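# Seat orange-ringed plate on block with pin through hole

## Task

Place the plate that has the orange ring so it lies flat on the block, sitting over the post, with the block's pin passing through the plate's pin hole (the single hole among the plate's five small holes that differs from the rest).

## Robot and tools

Robot: two arms, left_arm carrying a left hand and right_arm carrying a right hand. The left hand mirrors the right one. Scene frame: origin at table-top height halfway between the nominal arm bases, +z up, +x outward across the table, left_arm on the +y side. Side names do not match image sides. Calibrated bases: left_arm at (+0.016, +0.358, +0.010) m, right_arm at (-0.023, -0.341, +0.019) m, each turned only slightly about z. Hand poses, targets and offsets are all expressed in that arm's own base frame. Fixed cameras and the table use the scene frame.

Hand point: a spot about 0.05 m in front of the palm and 0.15 m out from the wrist face. Its +z runs along the straight fingers, +y comes out of the palm, and +x crosses the palm away from the thumb on the right hand, toward the thumb on the left. Straight fingers extend 0.06 to 0.07 m past the point, 0.06 m behind it along -y. A bracket on the little-finger side of the wrist can strike objects.

A row is 28 numbers, each in [-1, 1], always filled for both arms: left first, then right. Per arm: dx, dy, dz, rx, ry, rz, then six hand motors in the order little, ring, middle, index, thumb_bend, thumb_turn, then force_limit, speed. The six pose numbers are an offset, not a pose: counted from that arm's Hand target as it stood when the action (or move) began, along that arm's base axes; rotation is a rotation vector about the Hand target's position. Scale: 1.0 equals 0.6 m or 180 degrees. All zeros re-requests the current Hand target. The eight hand numbers are absolute targets, not offsets: +1 open/straight, -1 closed; thumb_turn -1 puts the thumb opposite the fingers, +1 beside the palm. force_limit maps -1..+1 to about 0..10 N (thumb motors up to 15 N). speed rises from near zero at -1 to full at +0.48 and stays full above; use -0.94 or lower for a soft grip. There is no 'unchanged' value: to leave a hand alone, resend the last eight numbers you sent it (or, if none yet, its hand_measured six plus hand_force_limit and hand_speed). A grip of about 0.035 to 0.065 m fits between thumb (turned in) and fingers.

Tools. execute_actions(actions, cameras): actions is a list of actions; each action is up to 15 rows, one per 1/30 s step, the last row held for any remaining steps. Every row in an action counts from the same start, so repeating an offset in a new action moves further. Images return only for an empty list or when cameras are named ("all" or camera names).
move(target, speed, blend, blocking, cameras): target is one 28-number row or up to 15 rows; every row counts from the same starting Hand targets. speed in m/s per arm path, 0.002 to 4.3, default 0.25 (turn rate up to twice it in rad/s), one value or one per target. blend in metres rounds corners; 0 stops at each. Paths finish together, at least 0.5 s, capped at 10 s. blocking=false returns early while the move runs. Moves do not avoid obstacles or the other arm.
wait(seconds 0 to 10), stop() to brake a running move, zoom_image(camera, region [x0,y0,x1,y1], at most 504 by 504 pixels) on the newest image of cam_high, cam_low, cam_left_wrist or cam_right_wrist, show_instructions() for the reference pages, finished_scene() to end, irreversibly.

Results: end_effector_position (m) and end_effector_quat_wxyz in the arm's base frame; Hand target (the commanded pose after clipping, the base for your next offsets); hand_measured, hand_stopped_by (moving, target, force, stalled, fault) and hand_load_n (positive when something pushes a finger open; a lost grip shows as load near 0), plus hand_force_limit and hand_speed; joint velocities, torques and temperatures. A move adds a move: line such as done, off_target, moving, held or fault, with limits=paced (pose clipped) or limits=held (steps withheld). done means at rest within 10 mm and 2 degrees; it does not indicate contact.

Behaviour to expect: the hand often stops 1 to 3 cm (sometimes 5 cm) short, usually low; resend the missing distance as an offset. Commanded orientation is clipped to 40 degrees from the measured one each step. A blocked arm keeps pressing until you command a target back past the hand point. Faster moves strike harder.

Avoid: collisions or pressing between the two arms (can end the scene), fingers closing on the other hand, hard hits on fixed or heavy items, dropping or releasing a moving part, letting anything leave the table, heavy finger strain, routing a path near an arm's own base, and long stretched holds that heat motors (85 °C gives MOTOR HOT, 100 °C drops the arm for 30 s or more). Loose objects may be nudged occasionally. The plate must stay seated after the robot lets go.

Each tool is called after "Emit:" by a JSON object that holds its "fn" and its "kwargs", one argument or row to a line.

Reference images:

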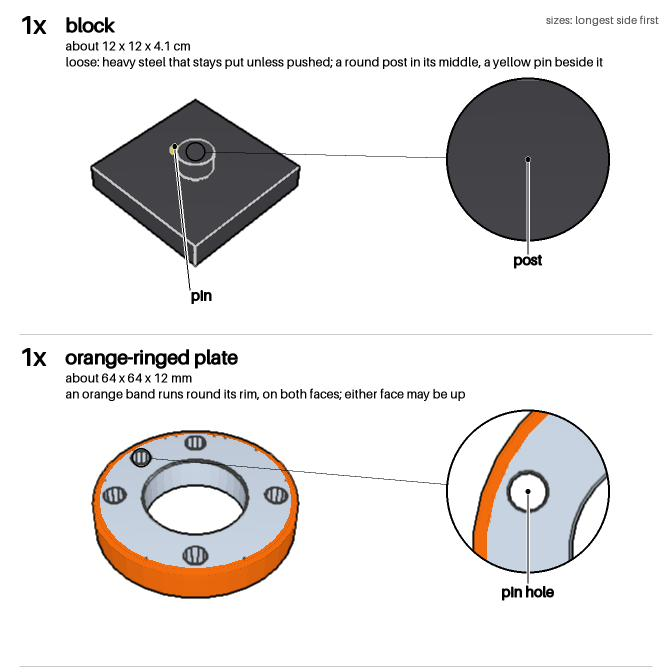

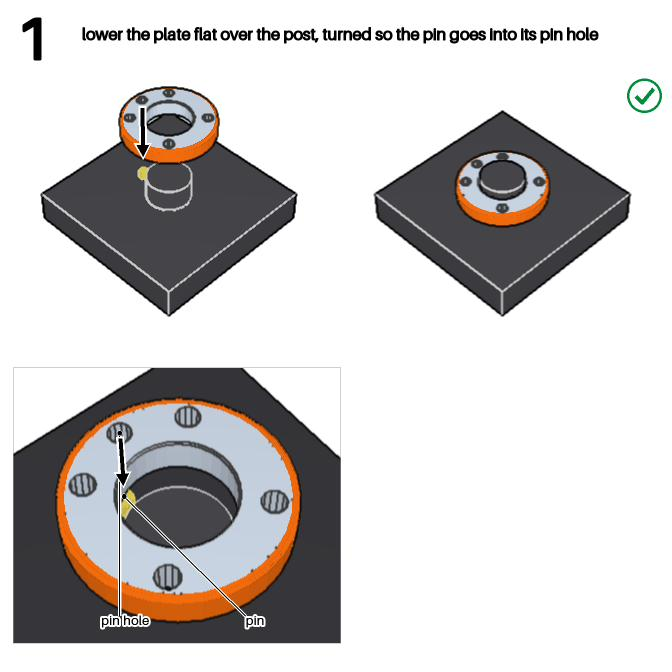

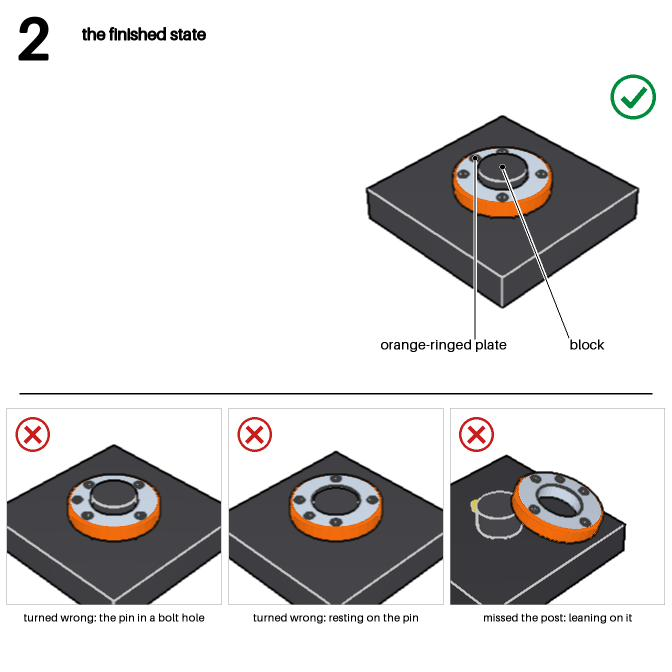

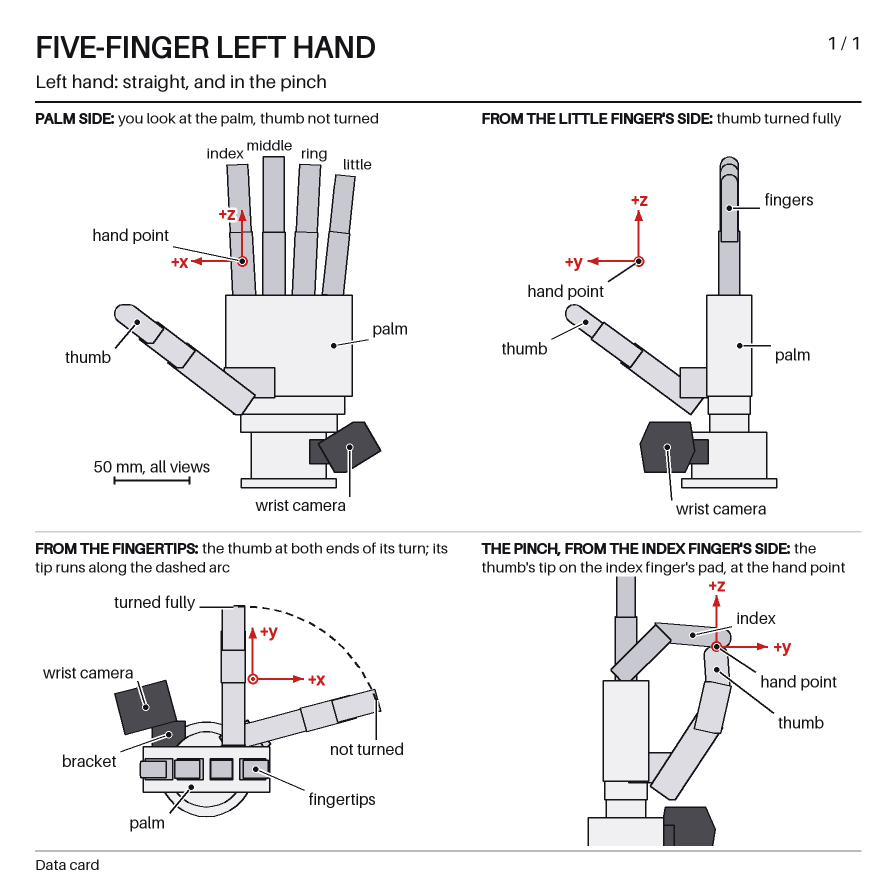

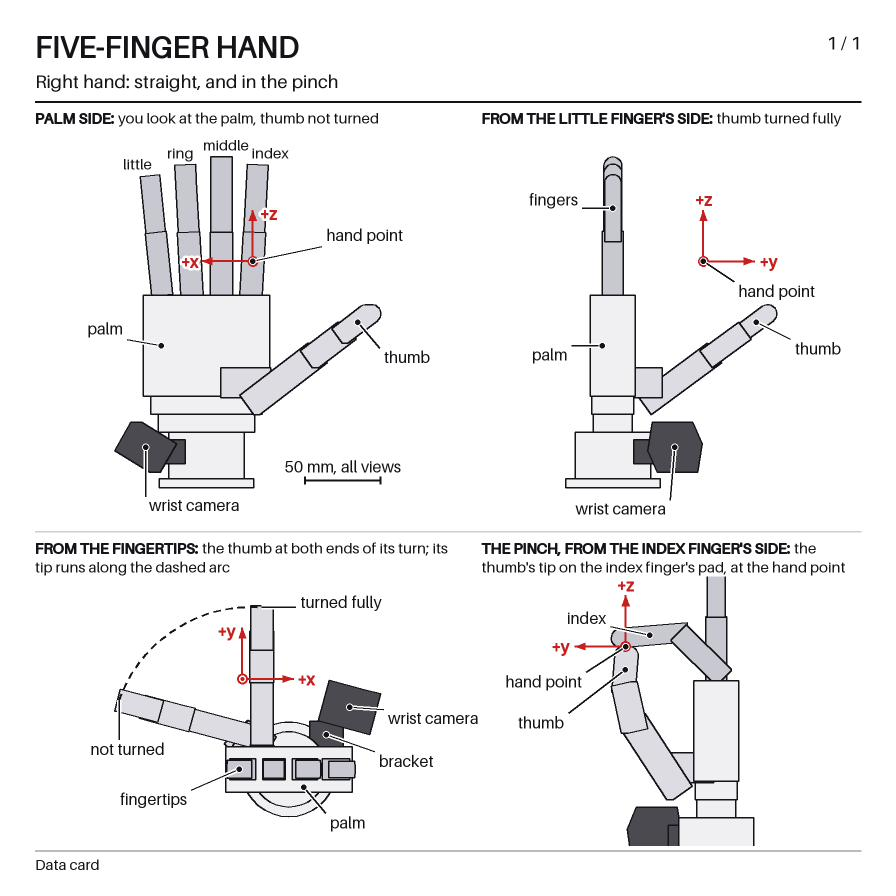

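## Session

Emit:
{"fn": "execute_actions", "kwargs": {
  "actions": []
}}

Scene clock: 0.00 s.
left_arm: end_effector_position=(+0.2721, +0.2148, +0.3251) hand_measured=(+1.000, +1.000, +1.000, +1.000, +1.000, +1.000) hand_load_n=(+0.0, +0.0, +0.0, +0.0, +0.0, +0.0) hand_stopped_by=(target, target, target, target, target, target) hand_force_limit=0.00 hand_speed=-0.80 end_effector_quat_wxyz=(+0.354, -0.505, +0.715, +0.328) | right_arm: end_effector_position=(+0.2003, +0.2771, +0.2543) hand_measured=(+1.000, +1.000, +1.000, +1.000, +1.000, +1.000) hand_load_n=(+0.0, +0.0, +0.0, +0.0, +0.0, +0.0) hand_stopped_by=(target, target, target, target, target, target) hand_force_limit=0.00 hand_speed=-0.80 end_effector_quat_wxyz=(-0.431, +0.774, -0.123, +0.448)
Joint positions: left_arm=[0.174 1.039 1.092 -1.089 -0.902 0.778] | right_arm=[1.308 0.576 0.553 -0.273 0.678 -0.458]
Joint velocities: within noise
Joint torques (N m): no reading
Motor temperatures (°C): left_arm=[33 35 32 33 33 31] | right_arm=[37 32 32 33 31 31]
Heat: left arm: hottest shoulder 35 °C; right arm: hottest waist 37 °C.
Hand target: left_arm +0.2762, +0.2154, +0.3331; +0.363, -0.508, +0.711, +0.324 | right_arm +0.2014, +0.2811, +0.2712; -0.443, +0.765, -0.128, +0.449

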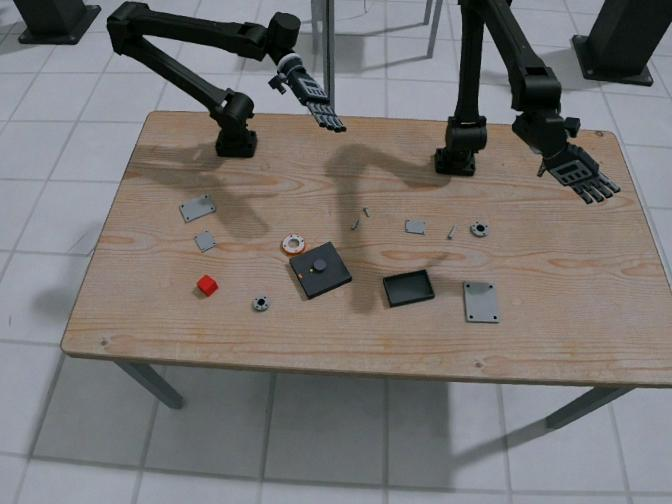

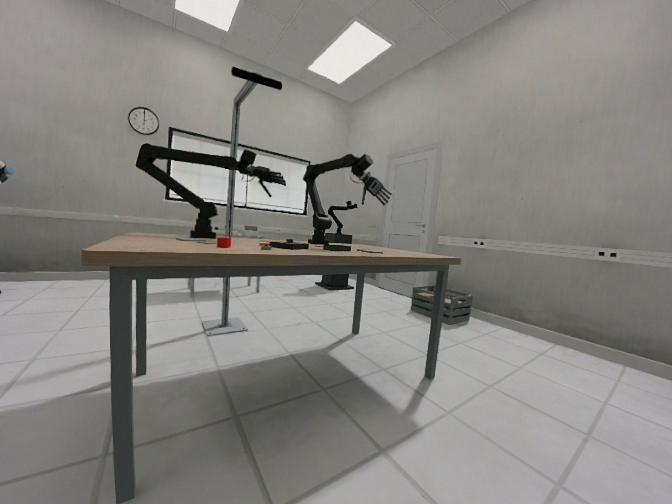

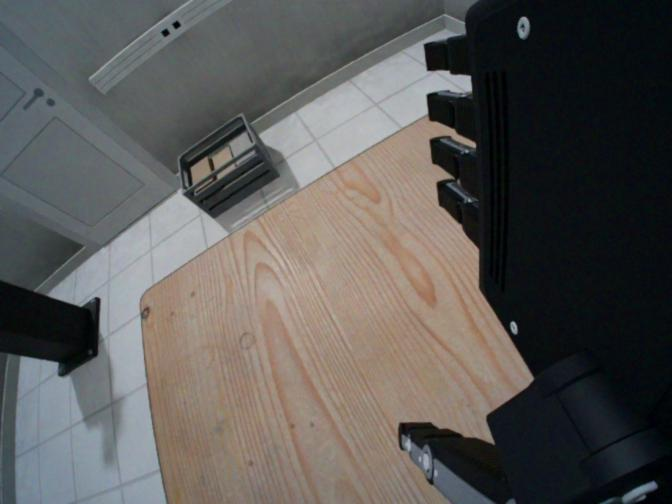

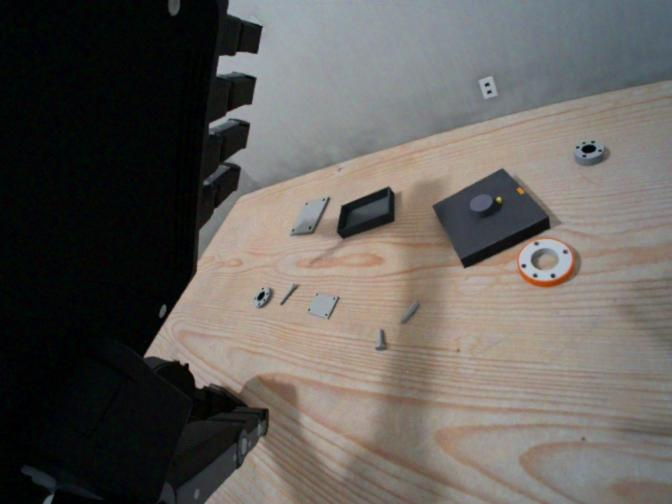

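Emit:
{"fn": "zoom_image", "kwargs": {
  "camera": "cam_high",
  "region": [260, 220, 380, 310]
}}

Emit:
{"fn": "zoom_image", "kwargs": {
  "camera": "cam_right_wrist",
  "region": [410, 130, 630, 310]
}}

Scaled by 4.200 from the camera's 672x504 image, which has a finer 960x720 frame.

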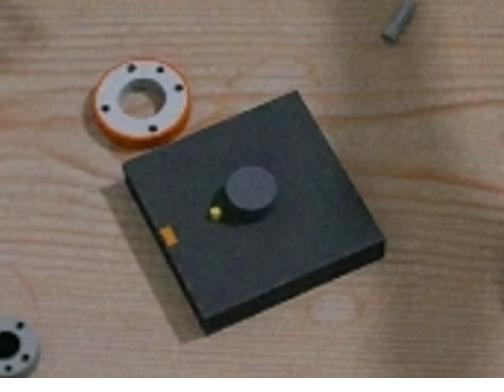

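Scaled by 2.291 from the camera's 672x504 image, which has a finer 960x720 frame.

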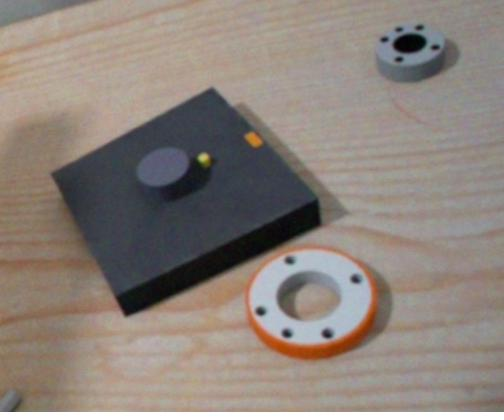

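Emit:
{"fn": "move", "kwargs": {
  "target": [0,0,0,0,0,0, 1,1,1,1,1,1,0,-0.8, 0.3233,-0.0772,-0.2187,0.199,0.1545,-0.4555, 1,1,0.4,0.4,1,-1,0,0],
  "cameras": ["all"]
}}

Scene clock: 17.93 s.
left_arm: end_effector_position=(+0.2721, +0.2148, +0.3251) hand_measured=(+1.000, +1.000, +1.000, +1.000, +1.000, +1.000) hand_load_n=(+0.0, +0.0, +0.0, +0.0, +0.0, +0.0) hand_stopped_by=(target, target, target, target, target, target) hand_force_limit=0.00 hand_speed=-0.80 end_effector_quat_wxyz=(+0.354, -0.505, +0.715, +0.328) | right_arm: end_effector_position=(+0.3802, +0.2205, +0.1233) hand_measured=(+1.000, +1.000, +0.400, +0.400, +1.000, -1.000) hand_load_n=(+0.0, +0.0, -0.5, +0.0, +0.0, +0.0) hand_stopped_by=(target, target, target, target, target, target) hand_force_limit=0.00 hand_speed=0.00 end_effector_quat_wxyz=(+0.187, -0.427, +0.792, -0.395)
Joint positions: left_arm=[0.174 1.039 1.092 -1.089 -0.902 0.778] | right_arm=[0.777 1.375 0.969 -0.966 0.889 1.264]
Joint torques (N m): left_arm=[-0.85 -4.66 11.08 0.73 -0.6 -0.08] | right_arm=[0.03 -8.88 12.53 0.4 0.58 0.13]
Motor temperatures (°C): left_arm=[33 35 36 33 33 30] | right_arm=[37 32 38 33 31 31]
Heat: left arm: hottest elbow 36 °C; right arm: hottest elbow 38 °C.
Hand target: left_arm +0.2762, +0.2154, +0.3331; +0.363, -0.508, +0.711, +0.324 | right_arm +0.3954, +0.2347, +0.1400; +0.202, -0.415, +0.797, -0.389
Off the commanded pose: left_arm 0.009 m, 1 deg | right_arm 0.027 m, 2 deg.
move: off_target (right_arm)
camera_calibration:
cam_right_wrist: T_world_to_cam=[[-0.680643, 0.0787518, -0.72837, 0.328941], [0.00550065, 0.994727, 0.10241, -0.236565], [0.732594, 0.0656984, -0.677488, -0.0946302], [0, 0, 0, 1]] pos_world=[0.294518, 0.21563, 0.199706]

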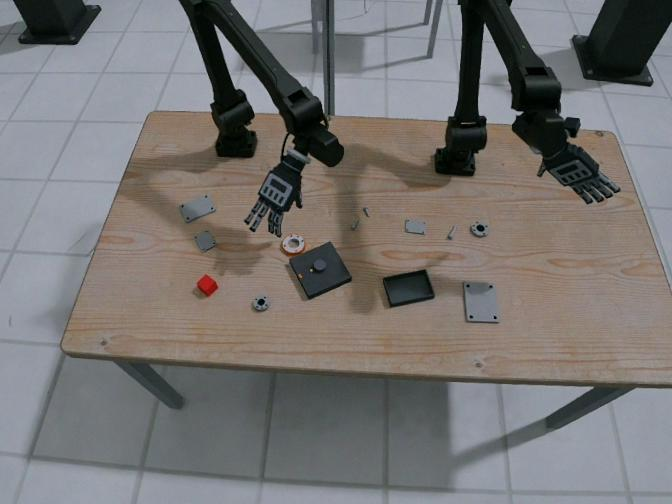

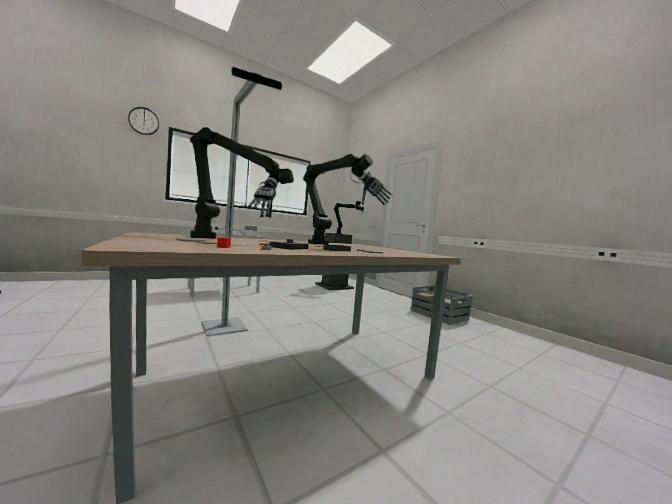

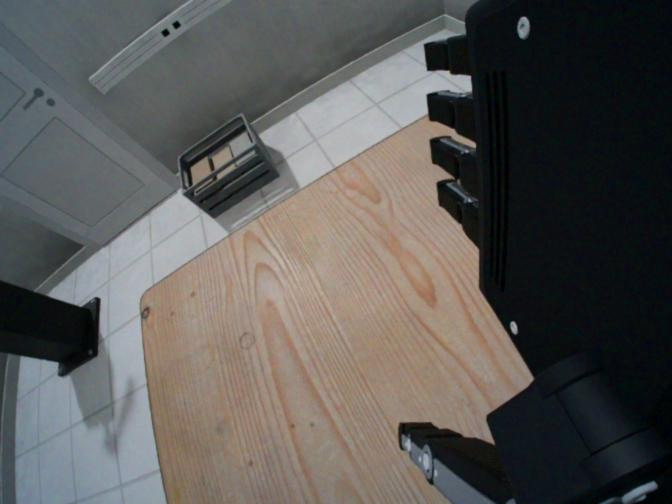

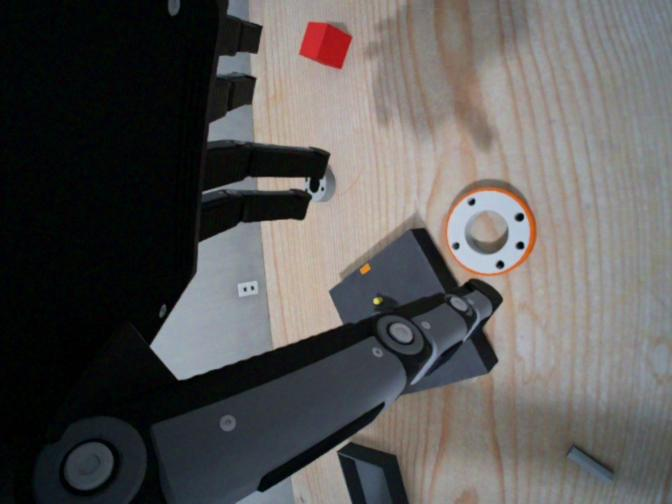

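Emit:
{"fn": "zoom_image", "kwargs": {
  "camera": "cam_right_wrist",
  "region": [340, 160, 560, 320]
}}

Emit:
{"fn": "zoom_image", "kwargs": {
  "camera": "cam_high",
  "region": [220, 140, 360, 310]
}}

Scaled by 2.291 from the camera's 672x504 image, which has a finer 960x720 frame.

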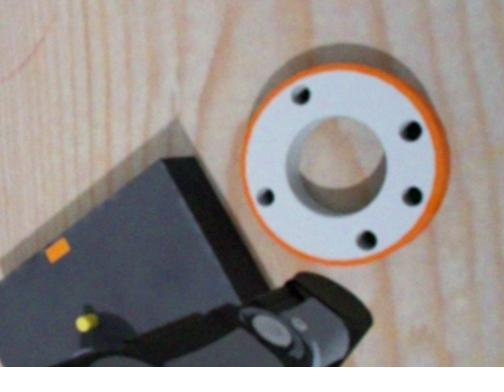

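Scaled by 2.965 from the camera's 672x504 image, which has a finer 960x720 frame.

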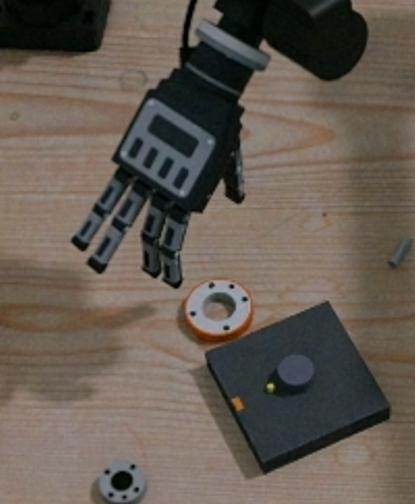

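Emit:
{"fn": "move", "kwargs": {
  "target": [0,0,0,0,0,0, 1,1,1,1,1,1,0,-0.8, 0,0,-0.15,0,0,0, 1,1,0.4,0.4,1,-1,0,0],
  "cameras": ["cam_high","cam_right_wrist"],
  "speed": 0.15
}}

Scene clock: 23.87 s.
left_arm: end_effector_position=(+0.2721, +0.2148, +0.3251) hand_measured=(+1.000, +1.000, +1.000, +1.000, +1.000, +1.000) hand_load_n=(+0.5, -0.5, +0.0, +0.0, +0.0, +0.0) hand_stopped_by=(target, target, target, target, target, target) hand_force_limit=0.00 hand_speed=-0.80 end_effector_quat_wxyz=(+0.354, -0.505, +0.715, +0.328) | right_arm: end_effector_position=(+0.3936, +0.2339, +0.0526) hand_measured=(+1.000, +1.000, +0.400, +0.400, +1.000, -1.000) hand_load_n=(+0.0, +0.0, +0.0, +0.0, +0.0, +0.0) hand_stopped_by=(target, target, target, target, target, target) hand_force_limit=0.00 hand_speed=0.00 end_effector_quat_wxyz=(+0.199, -0.420, +0.795, -0.391)
Joint positions: left_arm=[0.174 1.039 1.092 -1.089 -0.902 0.778] | right_arm=[0.777 1.508 0.892 -0.728 0.888 1.268]
Joint torques (N m): left_arm=[-0.56 -4.95 10.88 0.55 -0.63 0] | right_arm=[-0.03 -10.23 7.23 1.4 0.6 0.08]
Heat: left arm: hottest elbow 37 °C; right arm: hottest elbow 40 °C.
Hand target: left_arm +0.2762, +0.2154, +0.3331; +0.363, -0.508, +0.711, +0.324 | right_arm +0.3955, +0.2348, +0.0500; +0.202, -0.415, +0.797, -0.389
Off the commanded pose: left_arm 0.009 m, 1 deg | right_arm 0.003 m, 1 deg.
move: done
camera_calibration:
cam_right_wrist: T_world_to_cam=[[-0.664825, 0.0970923, -0.740663, 0.275758], [0.00551109, 0.992128, 0.12511, -0.243272], [0.746979, 0.0790941, -0.660126, -0.162904], [0, 0, 0, 1]] pos_world=[0.306357, 0.227467, 0.127142]
Images, in order (width x height): cam_high 672x504, cam_right_wrist 672x504.

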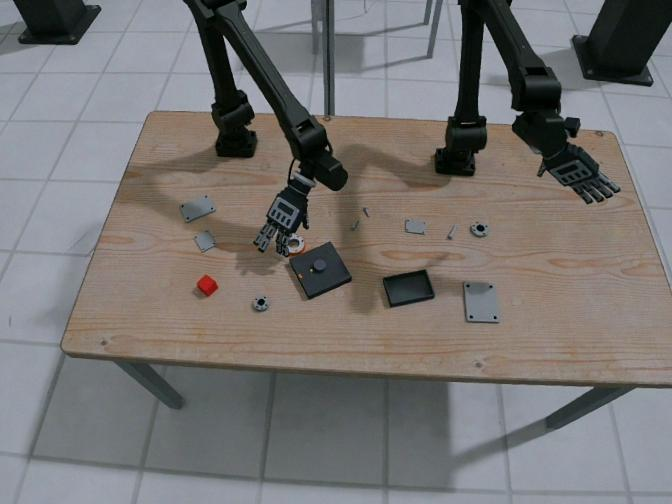

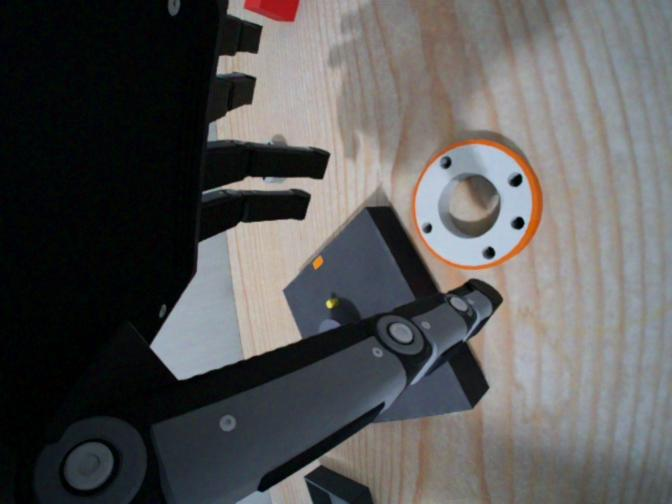

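Emit:
{"fn": "zoom_image", "kwargs": {
  "camera": "cam_right_wrist",
  "region": [340, 110, 560, 290]
}}

Scaled by 2.291 from the camera's 672x504 image, which has a finer 960x720 frame.

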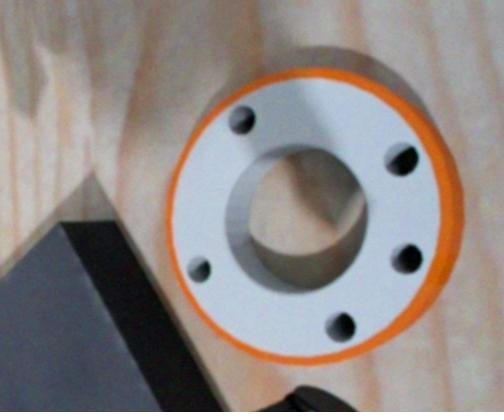

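Emit:
{"fn": "move", "kwargs": {
  "target": [0,0,0,0,0,0, 1,1,1,1,1,1,0,-0.8, -0.0265,-0.0205,-0.0333,0,0,0, 1,1,0.4,0.4,1,-1,0,0],
  "cameras": ["cam_high","cam_right_wrist"],
  "speed": 0.15
}}

Scene clock: 27.53 s.
left_arm: end_effector_position=(+0.2721, +0.2148, +0.3251) hand_measured=(+1.000, +1.000, +1.000, +1.000, +1.000, +1.000) hand_load_n=(+0.0, +0.0, +0.0, +0.0, +0.0, +0.0) hand_stopped_by=(target, target, target, target, target, target) hand_force_limit=0.00 hand_speed=-0.80 end_effector_quat_wxyz=(+0.354, -0.505, +0.715, +0.328) | right_arm: end_effector_position=(+0.3791, +0.2195, +0.0292) hand_measured=(+1.000, +1.000, +0.400, +0.400, +1.000, -1.000) hand_load_n=(+0.0, +0.0, +0.0, +0.0, +0.0, +0.0) hand_stopped_by=(target, target, target, target, target, target) hand_force_limit=0.00 hand_speed=0.00 end_effector_quat_wxyz=(+0.194, -0.420, +0.795, -0.392)
Joint positions: left_arm=[0.174 1.039 1.092 -1.089 -0.902 0.778] | right_arm=[0.777 1.508 0.818 -0.668 0.888 1.275]
Joint torques (N m): left_arm=[-0.85 -4.84 11.29 0.73 -0.58 0.01] | right_arm=[0.56 -10.58 6.72 1.35 0.66 0.12]
Heat: left arm: hottest elbow 37 °C; right arm: hottest elbow 39 °C.
Hand target: left_arm +0.2762, +0.2154, +0.3331; +0.363, -0.508, +0.711, +0.324 | right_arm +0.3796, +0.2225, +0.0301; +0.202, -0.415, +0.797, -0.389
Off the commanded pose: left_arm 0.009 m, 1 deg | right_arm 0.003 m, 1 deg.
move: done
camera_calibration:
cam_right_wrist: T_world_to_cam=[[-0.669755, 0.0957188, -0.736387, 0.252154], [0.0106458, 0.992793, 0.119365, -0.227981], [0.742505, 0.072106, -0.665948, -0.16302], [0, 0, 0, 1]] pos_world=[0.292352, 0.213957, 0.104333]
Images, in order (width x height): cam_high 672x504, cam_right_wrist 672x504.

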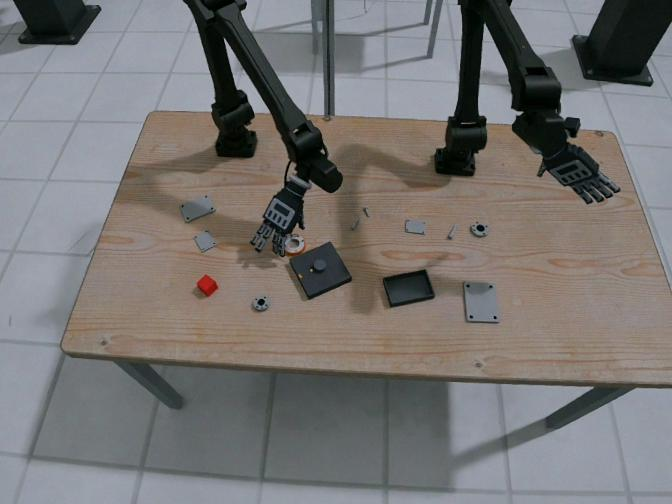

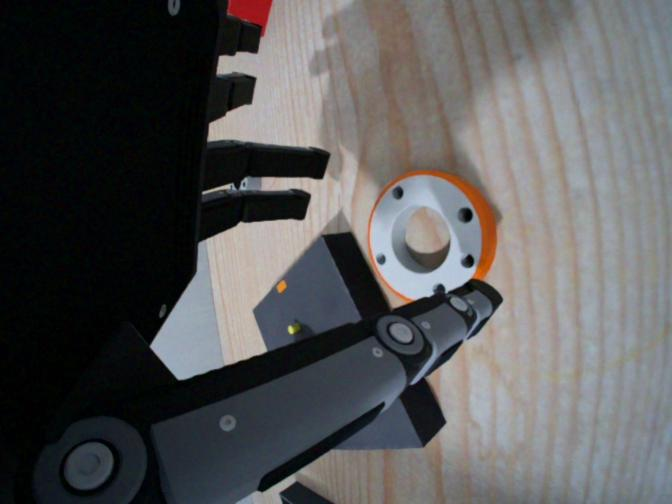

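Emit:
{"fn": "zoom_image", "kwargs": {
  "camera": "cam_right_wrist",
  "region": [290, 140, 530, 320]
}}

Scaled by 2.100 from the camera's 672x504 image, which has a finer 960x720 frame.

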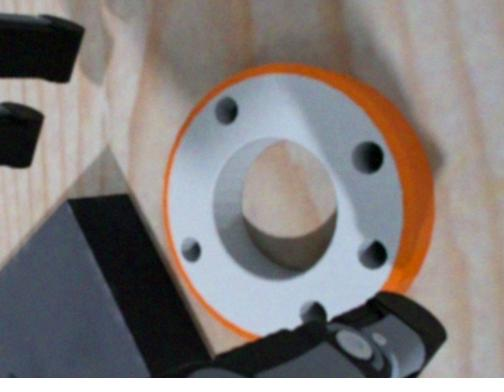

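Emit:
{"fn": "move", "kwargs": {
  "target": [0,0,0,0,0,0, 1,1,1,1,1,1,0,-0.8, -0.0092,0.009,-0.0333,0,0,0, 1,1,0.4,0.4,1,-1,0,0],
  "cameras": ["cam_high","cam_right_wrist"],
  "speed": 0.1
}}

Emit:
{"fn": "zoom_image", "kwargs": {
  "camera": "cam_right_wrist",
  "region": [270, 130, 530, 330]
}}

Scene clock: 31.83 s.
left_arm: end_effector_position=(+0.2721, +0.2148, +0.3251) hand_measured=(+1.000, +1.000, +1.000, +1.000, +1.000, +1.000) hand_load_n=(+0.0, +0.0, +0.0, +0.0, +0.0, +0.0) hand_stopped_by=(target, target, target, target, target, target) hand_force_limit=0.00 hand_speed=-0.80 end_effector_quat_wxyz=(+0.354, -0.505, +0.715, +0.328) | right_arm: end_effector_position=(+0.3757, +0.2270, +0.0169) hand_measured=(+1.000, +1.000, +0.400, +0.400, +1.000, -1.000) hand_load_n=(+0.0, +0.0, +0.0, +0.0, +0.0, +0.0) hand_stopped_by=(target, target, target, target, target, target) hand_force_limit=0.00 hand_speed=0.00 end_effector_quat_wxyz=(+0.202, -0.416, +0.797, -0.388)
Joint positions: left_arm=[0.174 1.039 1.092 -1.089 -0.902 0.778] | right_arm=[0.795 1.534 0.803 -0.633 0.888 1.306]
Joint torques (N m): left_arm=[-0.56 -5.42 11.23 0.66 -0.61 -0.03] | right_arm=[0.73 -9.7 6.3 1.35 0.85 0.08]
Heat: left arm: hottest elbow 38 °C; right arm: hottest elbow 39 °C.
Hand target: left_arm +0.2762, +0.2154, +0.3331; +0.363, -0.508, +0.711, +0.324 | right_arm +0.3740, +0.2280, +0.0101; +0.202, -0.415, +0.797, -0.389
Off the commanded pose: left_arm 0.009 m, 1 deg | right_arm 0.007 m, 0 deg.
move: done
camera_calibration:
cam_right_wrist: T_world_to_cam=[[-0.66135, 0.108739, -0.742154, 0.234079], [0.0097877, 0.990603, 0.13642, -0.233345], [0.750014, 0.0829572, -0.656199, -0.174636], [0, 0, 0, 1]] pos_world=[0.288071, 0.220185, 0.0909597]
Images, in order (width x height): cam_high 672x504, cam_right_wrist 672x504.

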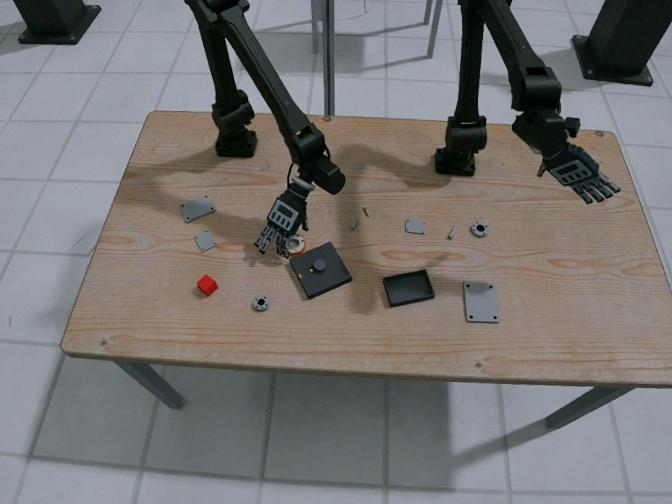

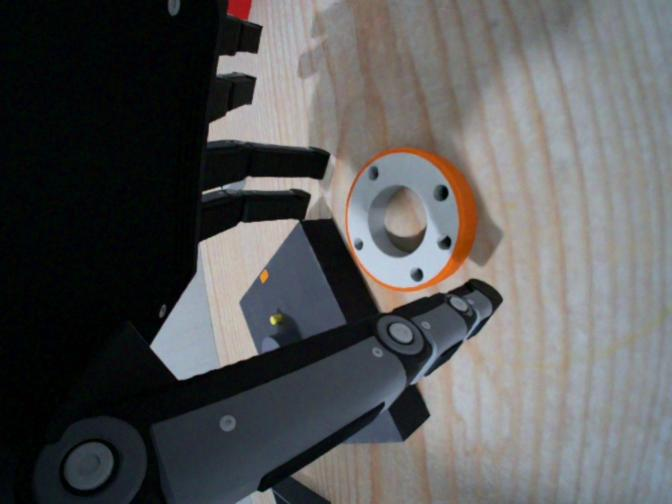

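Scaled by 1.938 from the camera's 672x504 image, which has a finer 960x720 frame.

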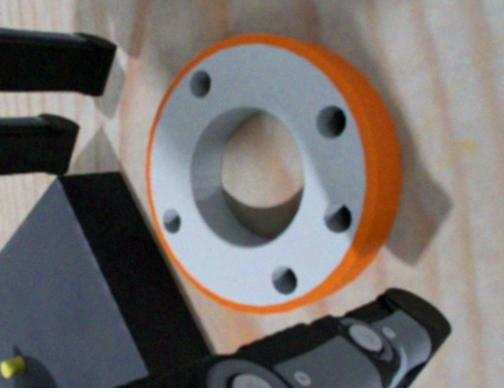

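Emit:
{"fn": "move", "kwargs": {
  "target": [0,0,0,0,0,0, 1,1,1,1,1,1,0,-0.8, -0.003,-0.004,-0.0267,0,0,0, 1,1,0.4,0.4,1,-1,0,0],
  "cameras": ["cam_high","cam_right_wrist"],
  "speed": 0.06
}}

Emit:
{"fn": "zoom_image", "kwargs": {
  "camera": "cam_right_wrist",
  "region": [270, 130, 530, 330]
}}

Emit:
{"fn": "zoom_image", "kwargs": {
  "camera": "cam_high",
  "region": [240, 180, 360, 270]
}}

Scene clock: 35.80 s.
left_arm: end_effector_position=(+0.2721, +0.2148, +0.3251) hand_measured=(+1.000, +1.000, +1.000, +1.000, +1.000, +1.000) hand_load_n=(+0.0, +0.0, +0.0, +0.0, +0.0, +0.0) hand_stopped_by=(target, target, target, target, target, target) hand_force_limit=0.00 hand_speed=-0.80 end_effector_quat_wxyz=(+0.354, -0.505, +0.715, +0.328) | right_arm: end_effector_position=(+0.3741, +0.2254, +0.0013) hand_measured=(+1.000, +1.000, +0.400, +0.400, +1.000, -1.000) hand_load_n=(+0.0, +0.0, +0.0, -0.5, +0.0, +0.0) hand_stopped_by=(target, target, target, target, target, target) hand_force_limit=0.00 hand_speed=0.00 end_effector_quat_wxyz=(+0.203, -0.415, +0.798, -0.387)
Joint positions: left_arm=[0.174 1.039 1.092 -1.089 -0.902 0.778] | right_arm=[0.795 1.561 0.78 -0.58 0.888 1.307]
Joint torques (N m): left_arm=[0.03 -5.48 11.18 0.66 -0.6 0] | right_arm=[0.67 -9.47 5.98 1.36 0.85 0.09]
Heat: left arm: hottest elbow 38 °C; right arm: hottest elbow 39 °C.
Hand target: left_arm +0.2762, +0.2154, +0.3331; +0.363, -0.508, +0.711, +0.324 | right_arm +0.3722, +0.2256, -0.0059; +0.202, -0.415, +0.797, -0.389
Off the commanded pose: left_arm 0.009 m, 1 deg | right_arm 0.008 m, 0 deg.
move: done
camera_calibration:
cam_right_wrist: T_world_to_cam=[[-0.659837, 0.110616, -0.743222, 0.220667], [0.00995026, 0.990305, 0.138556, -0.229535], [0.751343, 0.0840294, -0.654541, -0.184319], [0, 0, 0, 1]] pos_world=[0.286375, 0.218389, 0.0751633]
Images, in order (width x height): cam_high 672x504, cam_right_wrist 672x504.

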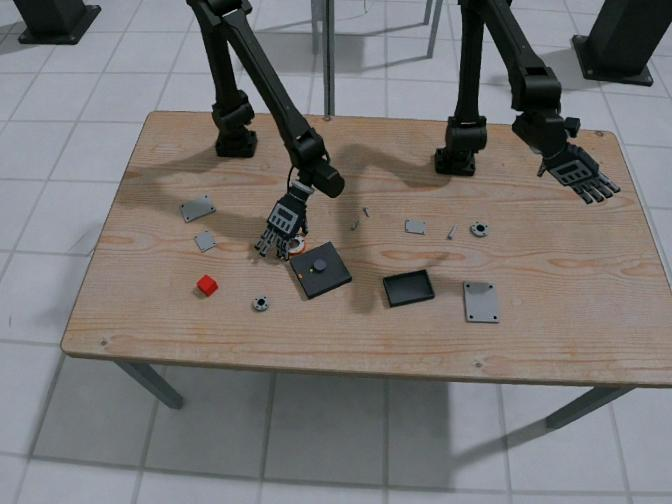

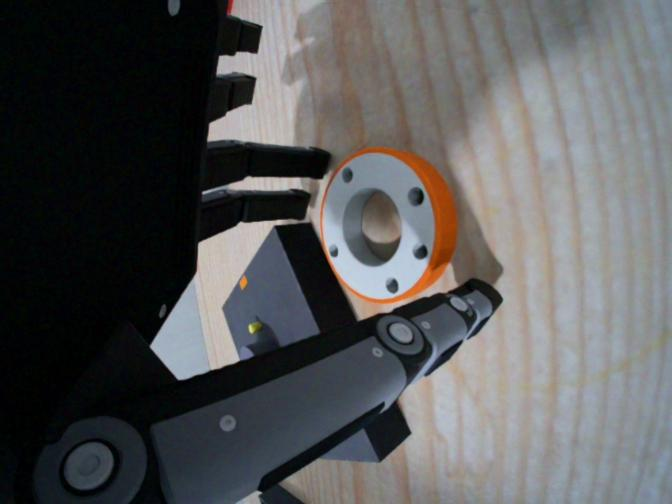

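Scaled by 1.938 from the camera's 672x504 image, which has a finer 960x720 frame.

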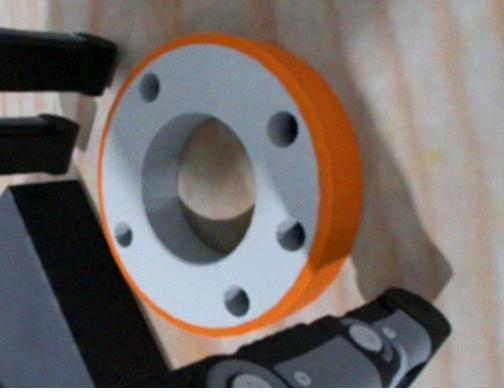

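Scaled by 4.200 from the camera's 672x504 image, which has a finer 960x720 frame.

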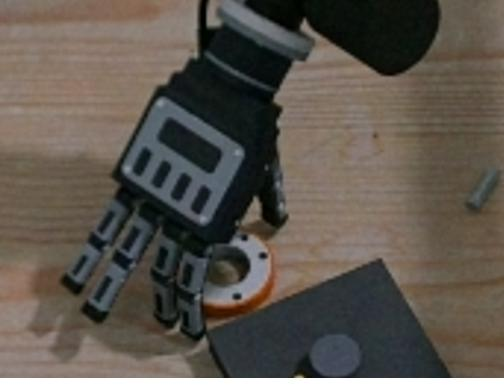

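Emit:
{"fn": "move", "kwargs": {
  "target": [0,0,0,0,0,0, 1,1,1,1,1,1,0,-0.8, 0,0,-0.01,0,0,0, 1,1,0.4,0.4,1,-1,0,0],
  "cameras": ["cam_right_wrist"],
  "speed": 0.04
}}

Emit:
{"fn": "zoom_image", "kwargs": {
  "camera": "cam_right_wrist",
  "region": [270, 130, 530, 330]
}}

Scene clock: 38.03 s.
left_arm: end_effector_position=(+0.2721, +0.2148, +0.3251) hand_measured=(+1.000, +1.000, +1.000, +1.000, +1.000, +1.000) hand_load_n=(+0.0, +0.5, +0.0, +0.0, +0.0, +0.0) hand_stopped_by=(target, target, target, target, target, target) hand_force_limit=0.00 hand_speed=-0.80 end_effector_quat_wxyz=(+0.354, -0.505, +0.715, +0.328) | right_arm: end_effector_position=(+0.3765, +0.2273, -0.0001) hand_measured=(+1.000, +1.000, +0.400, +0.400, +1.000, -1.000) hand_load_n=(+0.0, +0.0, +0.0, +0.0, +0.0, +0.0) hand_stopped_by=(target, target, target, target, target, target) hand_force_limit=0.00 hand_speed=0.00 end_effector_quat_wxyz=(+0.208, -0.413, +0.798, -0.387)
Joint positions: left_arm=[0.174 1.039 1.092 -1.089 -0.902 0.778] | right_arm=[0.795 1.568 0.78 -0.563 0.89 1.307]
Joint torques (N m): left_arm=[-0.5 -5.95 11.22 0.64 -0.59 0.02] | right_arm=[0.62 -9.11 5.57 1.42 0.75 0.09]
Heat: left arm: hottest elbow 39 °C; right arm: hottest elbow 39 °C.
Hand target: left_arm +0.2762, +0.2154, +0.3331; +0.363, -0.508, +0.711, +0.324 | right_arm +0.3722, +0.2255, -0.0119; +0.202, -0.415, +0.797, -0.389
Off the commanded pose: left_arm 0.009 m, 1 deg | right_arm 0.013 m, 1 deg.
move: off_target (right_arm)
camera_calibration:
cam_right_wrist: T_world_to_cam=[[-0.653432, 0.115042, -0.748193, 0.217601], [0.00919921, 0.989518, 0.144114, -0.230859], [0.75693, 0.0872857, -0.647641, -0.190082], [0, 0, 0, 1]] pos_world=[0.28819, 0.219998, 0.0729731]
Images, in order (width x height): cam_right_wrist 672x504.

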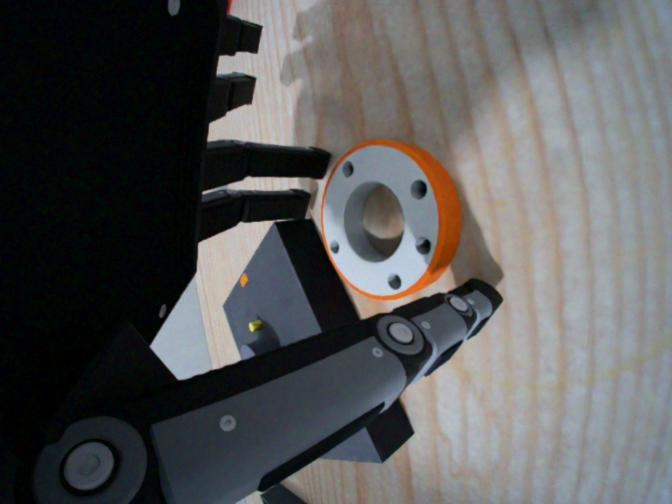

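Scaled by 1.938 from the camera's 672x504 image, which has a finer 960x720 frame.

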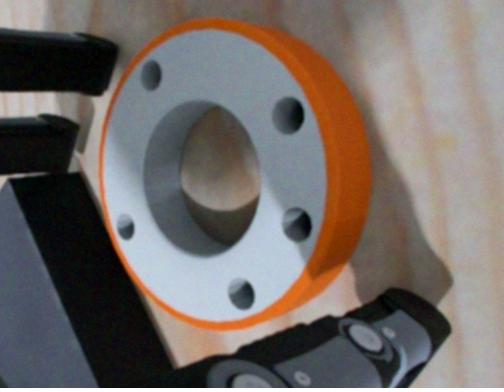

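Emit:
{"fn": "move", "kwargs": {
  "target": [0,0,0,0,0,0, 1,1,1,1,1,1,0,-0.8, -0.005,-0.004,-0.01,0,0,0, 1,1,0.4,0.4,1,-1,0,0],
  "cameras": ["cam_right_wrist"],
  "speed": 0.04
}}

Emit:
{"fn": "zoom_image", "kwargs": {
  "camera": "cam_right_wrist",
  "region": [270, 130, 530, 330]
}}

Scene clock: 40.20 s.
left_arm: end_effector_position=(+0.2721, +0.2148, +0.3251) hand_measured=(+1.000, +1.000, +1.000, +1.000, +1.000, +1.000) hand_load_n=(+0.0, +0.0, +0.0, +0.0, +0.0, +0.0) hand_stopped_by=(target, target, target, target, target, target) hand_force_limit=0.00 hand_speed=-0.80 end_effector_quat_wxyz=(+0.354, -0.505, +0.715, +0.328) | right_arm: end_effector_position=(+0.3761, +0.2268, -0.0011) hand_measured=(+1.000, +1.000, +0.400, +0.400, +1.000, -1.000) hand_load_n=(+0.0, +0.0, -1.0, +0.0, +0.0, +0.0) hand_stopped_by=(target, target, target, target, target, target) hand_force_limit=0.00 hand_speed=0.00 end_effector_quat_wxyz=(+0.213, -0.411, +0.796, -0.390)
Joint positions: left_arm=[0.174 1.039 1.092 -1.089 -0.902 0.778] | right_arm=[0.8 1.568 0.77 -0.545 0.9 1.307]
Joint torques (N m): left_arm=[-0.73 -4.95 11.07 0.62 -0.59 0.02] | right_arm=[0.44 -8.7 5.11 1.5 0.32 0.11]
Heat: left arm: hottest elbow 39 °C; right arm: hottest elbow 39 °C.
Hand target: left_arm +0.2762, +0.2154, +0.3331; +0.363, -0.508, +0.711, +0.324 | right_arm +0.3692, +0.2231, -0.0179; +0.202, -0.415, +0.797, -0.389
Off the commanded pose: left_arm 0.009 m, 1 deg | right_arm 0.018 m, 1 deg.
move: off_target (right_arm)
camera_calibration:
cam_right_wrist: T_world_to_cam=[[-0.644056, 0.113034, -0.756581, 0.213531], [0.00577227, 0.989713, 0.142951, -0.229025], [0.764957, 0.0877011, -0.638083, -0.193422], [0, 0, 0, 1]] pos_world=[0.286808, 0.219496, 0.0708737]
Images, in order (width x height): cam_right_wrist 672x504.

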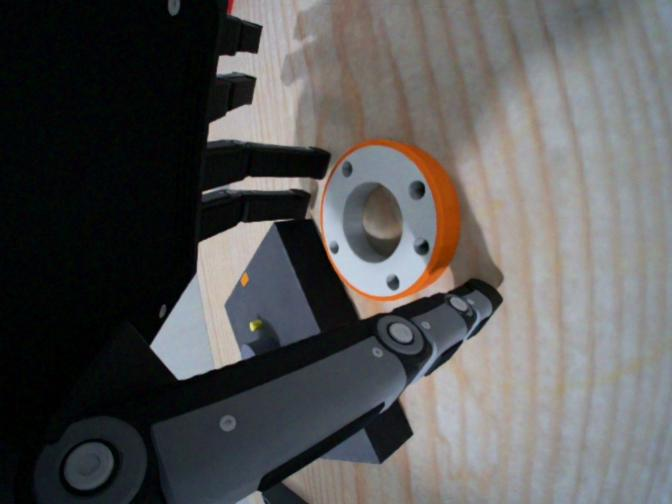

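Scaled by 1.938 from the camera's 672x504 image, which has a finer 960x720 frame.

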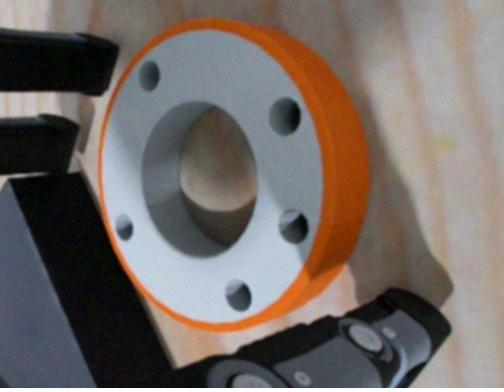

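Emit:
{"fn": "zoom_image", "kwargs": {
  "camera": "cam_right_wrist",
  "region": [270, 120, 390, 240]
}}

Emit:
{"fn": "zoom_image", "kwargs": {
  "camera": "cam_right_wrist",
  "region": [420, 220, 540, 340]
}}

Scaled by 4.200 from the camera's 672x504 image, which has a finer 960x720 frame.

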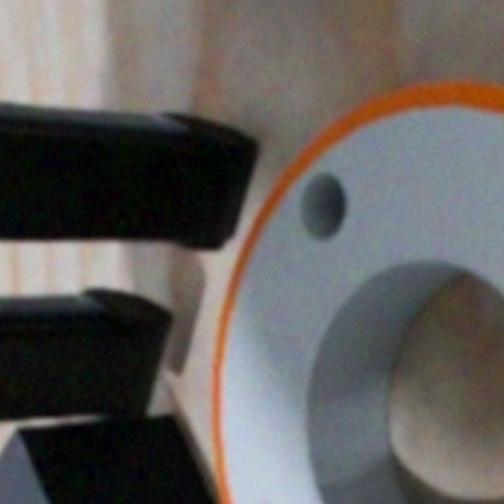

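Scaled by 4.200 from the camera's 672x504 image, which has a finer 960x720 frame.

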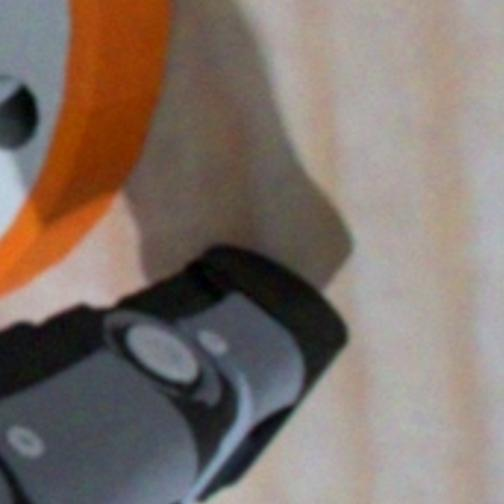

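Emit:
{"fn": "move", "kwargs": {
  "target": [0,0,0,0,0,0, 1,1,1,1,1,1,0,-0.8, 0.0095,0.0057,0.021,0.0096,0.0137,0, 1,1,0.4,0.4,1,-1,0,0],
  "cameras": ["cam_right_wrist"],
  "speed": 0.04
}}

Emit:
{"fn": "zoom_image", "kwargs": {
  "camera": "cam_right_wrist",
  "region": [270, 130, 530, 330]
}}

Scene clock: 46.17 s.
left_arm: end_effector_position=(+0.2721, +0.2148, +0.3251) hand_measured=(+1.000, +1.000, +1.000, +1.000, +1.000, +1.000) hand_load_n=(+0.0, +0.0, +0.0, +0.0, +0.0, +0.0) hand_stopped_by=(target, target, target, target, target, target) hand_force_limit=0.00 hand_speed=-0.80 end_effector_quat_wxyz=(+0.354, -0.505, +0.715, +0.328) | right_arm: end_effector_position=(+0.3760, +0.2267, +0.0001) hand_measured=(+1.000, +1.000, +0.400, +0.400, +1.000, -1.000) hand_load_n=(+0.0, -0.5, +1.5, +0.0, +0.0, +0.0) hand_stopped_by=(target, target, target, target, target, target) hand_force_limit=0.00 hand_speed=0.00 end_effector_quat_wxyz=(+0.206, -0.411, +0.806, -0.373)
Joint positions: left_arm=[0.174 1.039 1.092 -1.089 -0.902 0.778] | right_arm=[0.782 1.557 0.777 -0.562 0.858 1.306]
Joint torques (N m): left_arm=[-1.32 -4.78 11.1 0.61 -0.6 0] | right_arm=[-0.5 -9.58 7.51 0.06 -0.3 -0.17]
Heat: left arm: hottest elbow 39 °C; right arm: hottest elbow 38 °C.
Hand target: left_arm +0.2762, +0.2154, +0.3331; +0.363, -0.508, +0.711, +0.324 | right_arm +0.3750, +0.2266, -0.0052; +0.191, -0.420, +0.807, -0.368
Off the commanded pose: left_arm 0.009 m, 1 deg | right_arm 0.005 m, 2 deg.
move: done
camera_calibration:
cam_right_wrist: T_world_to_cam=[[-0.665028, 0.139549, -0.733665, 0.216235], [0.0174345, 0.98502, 0.171556, -0.232379], [0.746615, 0.101298, -0.657499, -0.188742], [0, 0, 0, 1]] pos_world=[0.288771, 0.217842, 0.0744127]
Images, in order (width x height): cam_right_wrist 672x504.

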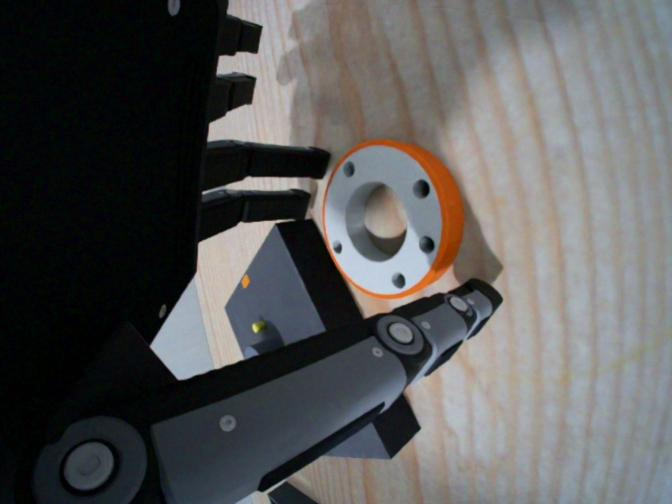

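Scaled by 1.938 from the camera's 672x504 image, which has a finer 960x720 frame.

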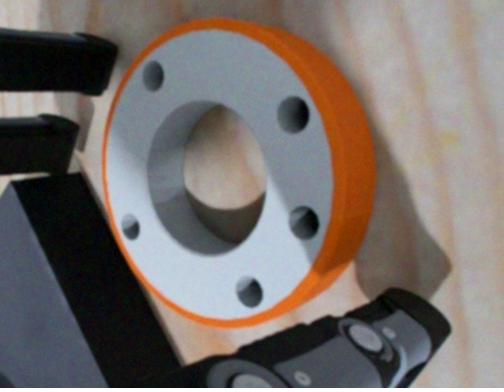

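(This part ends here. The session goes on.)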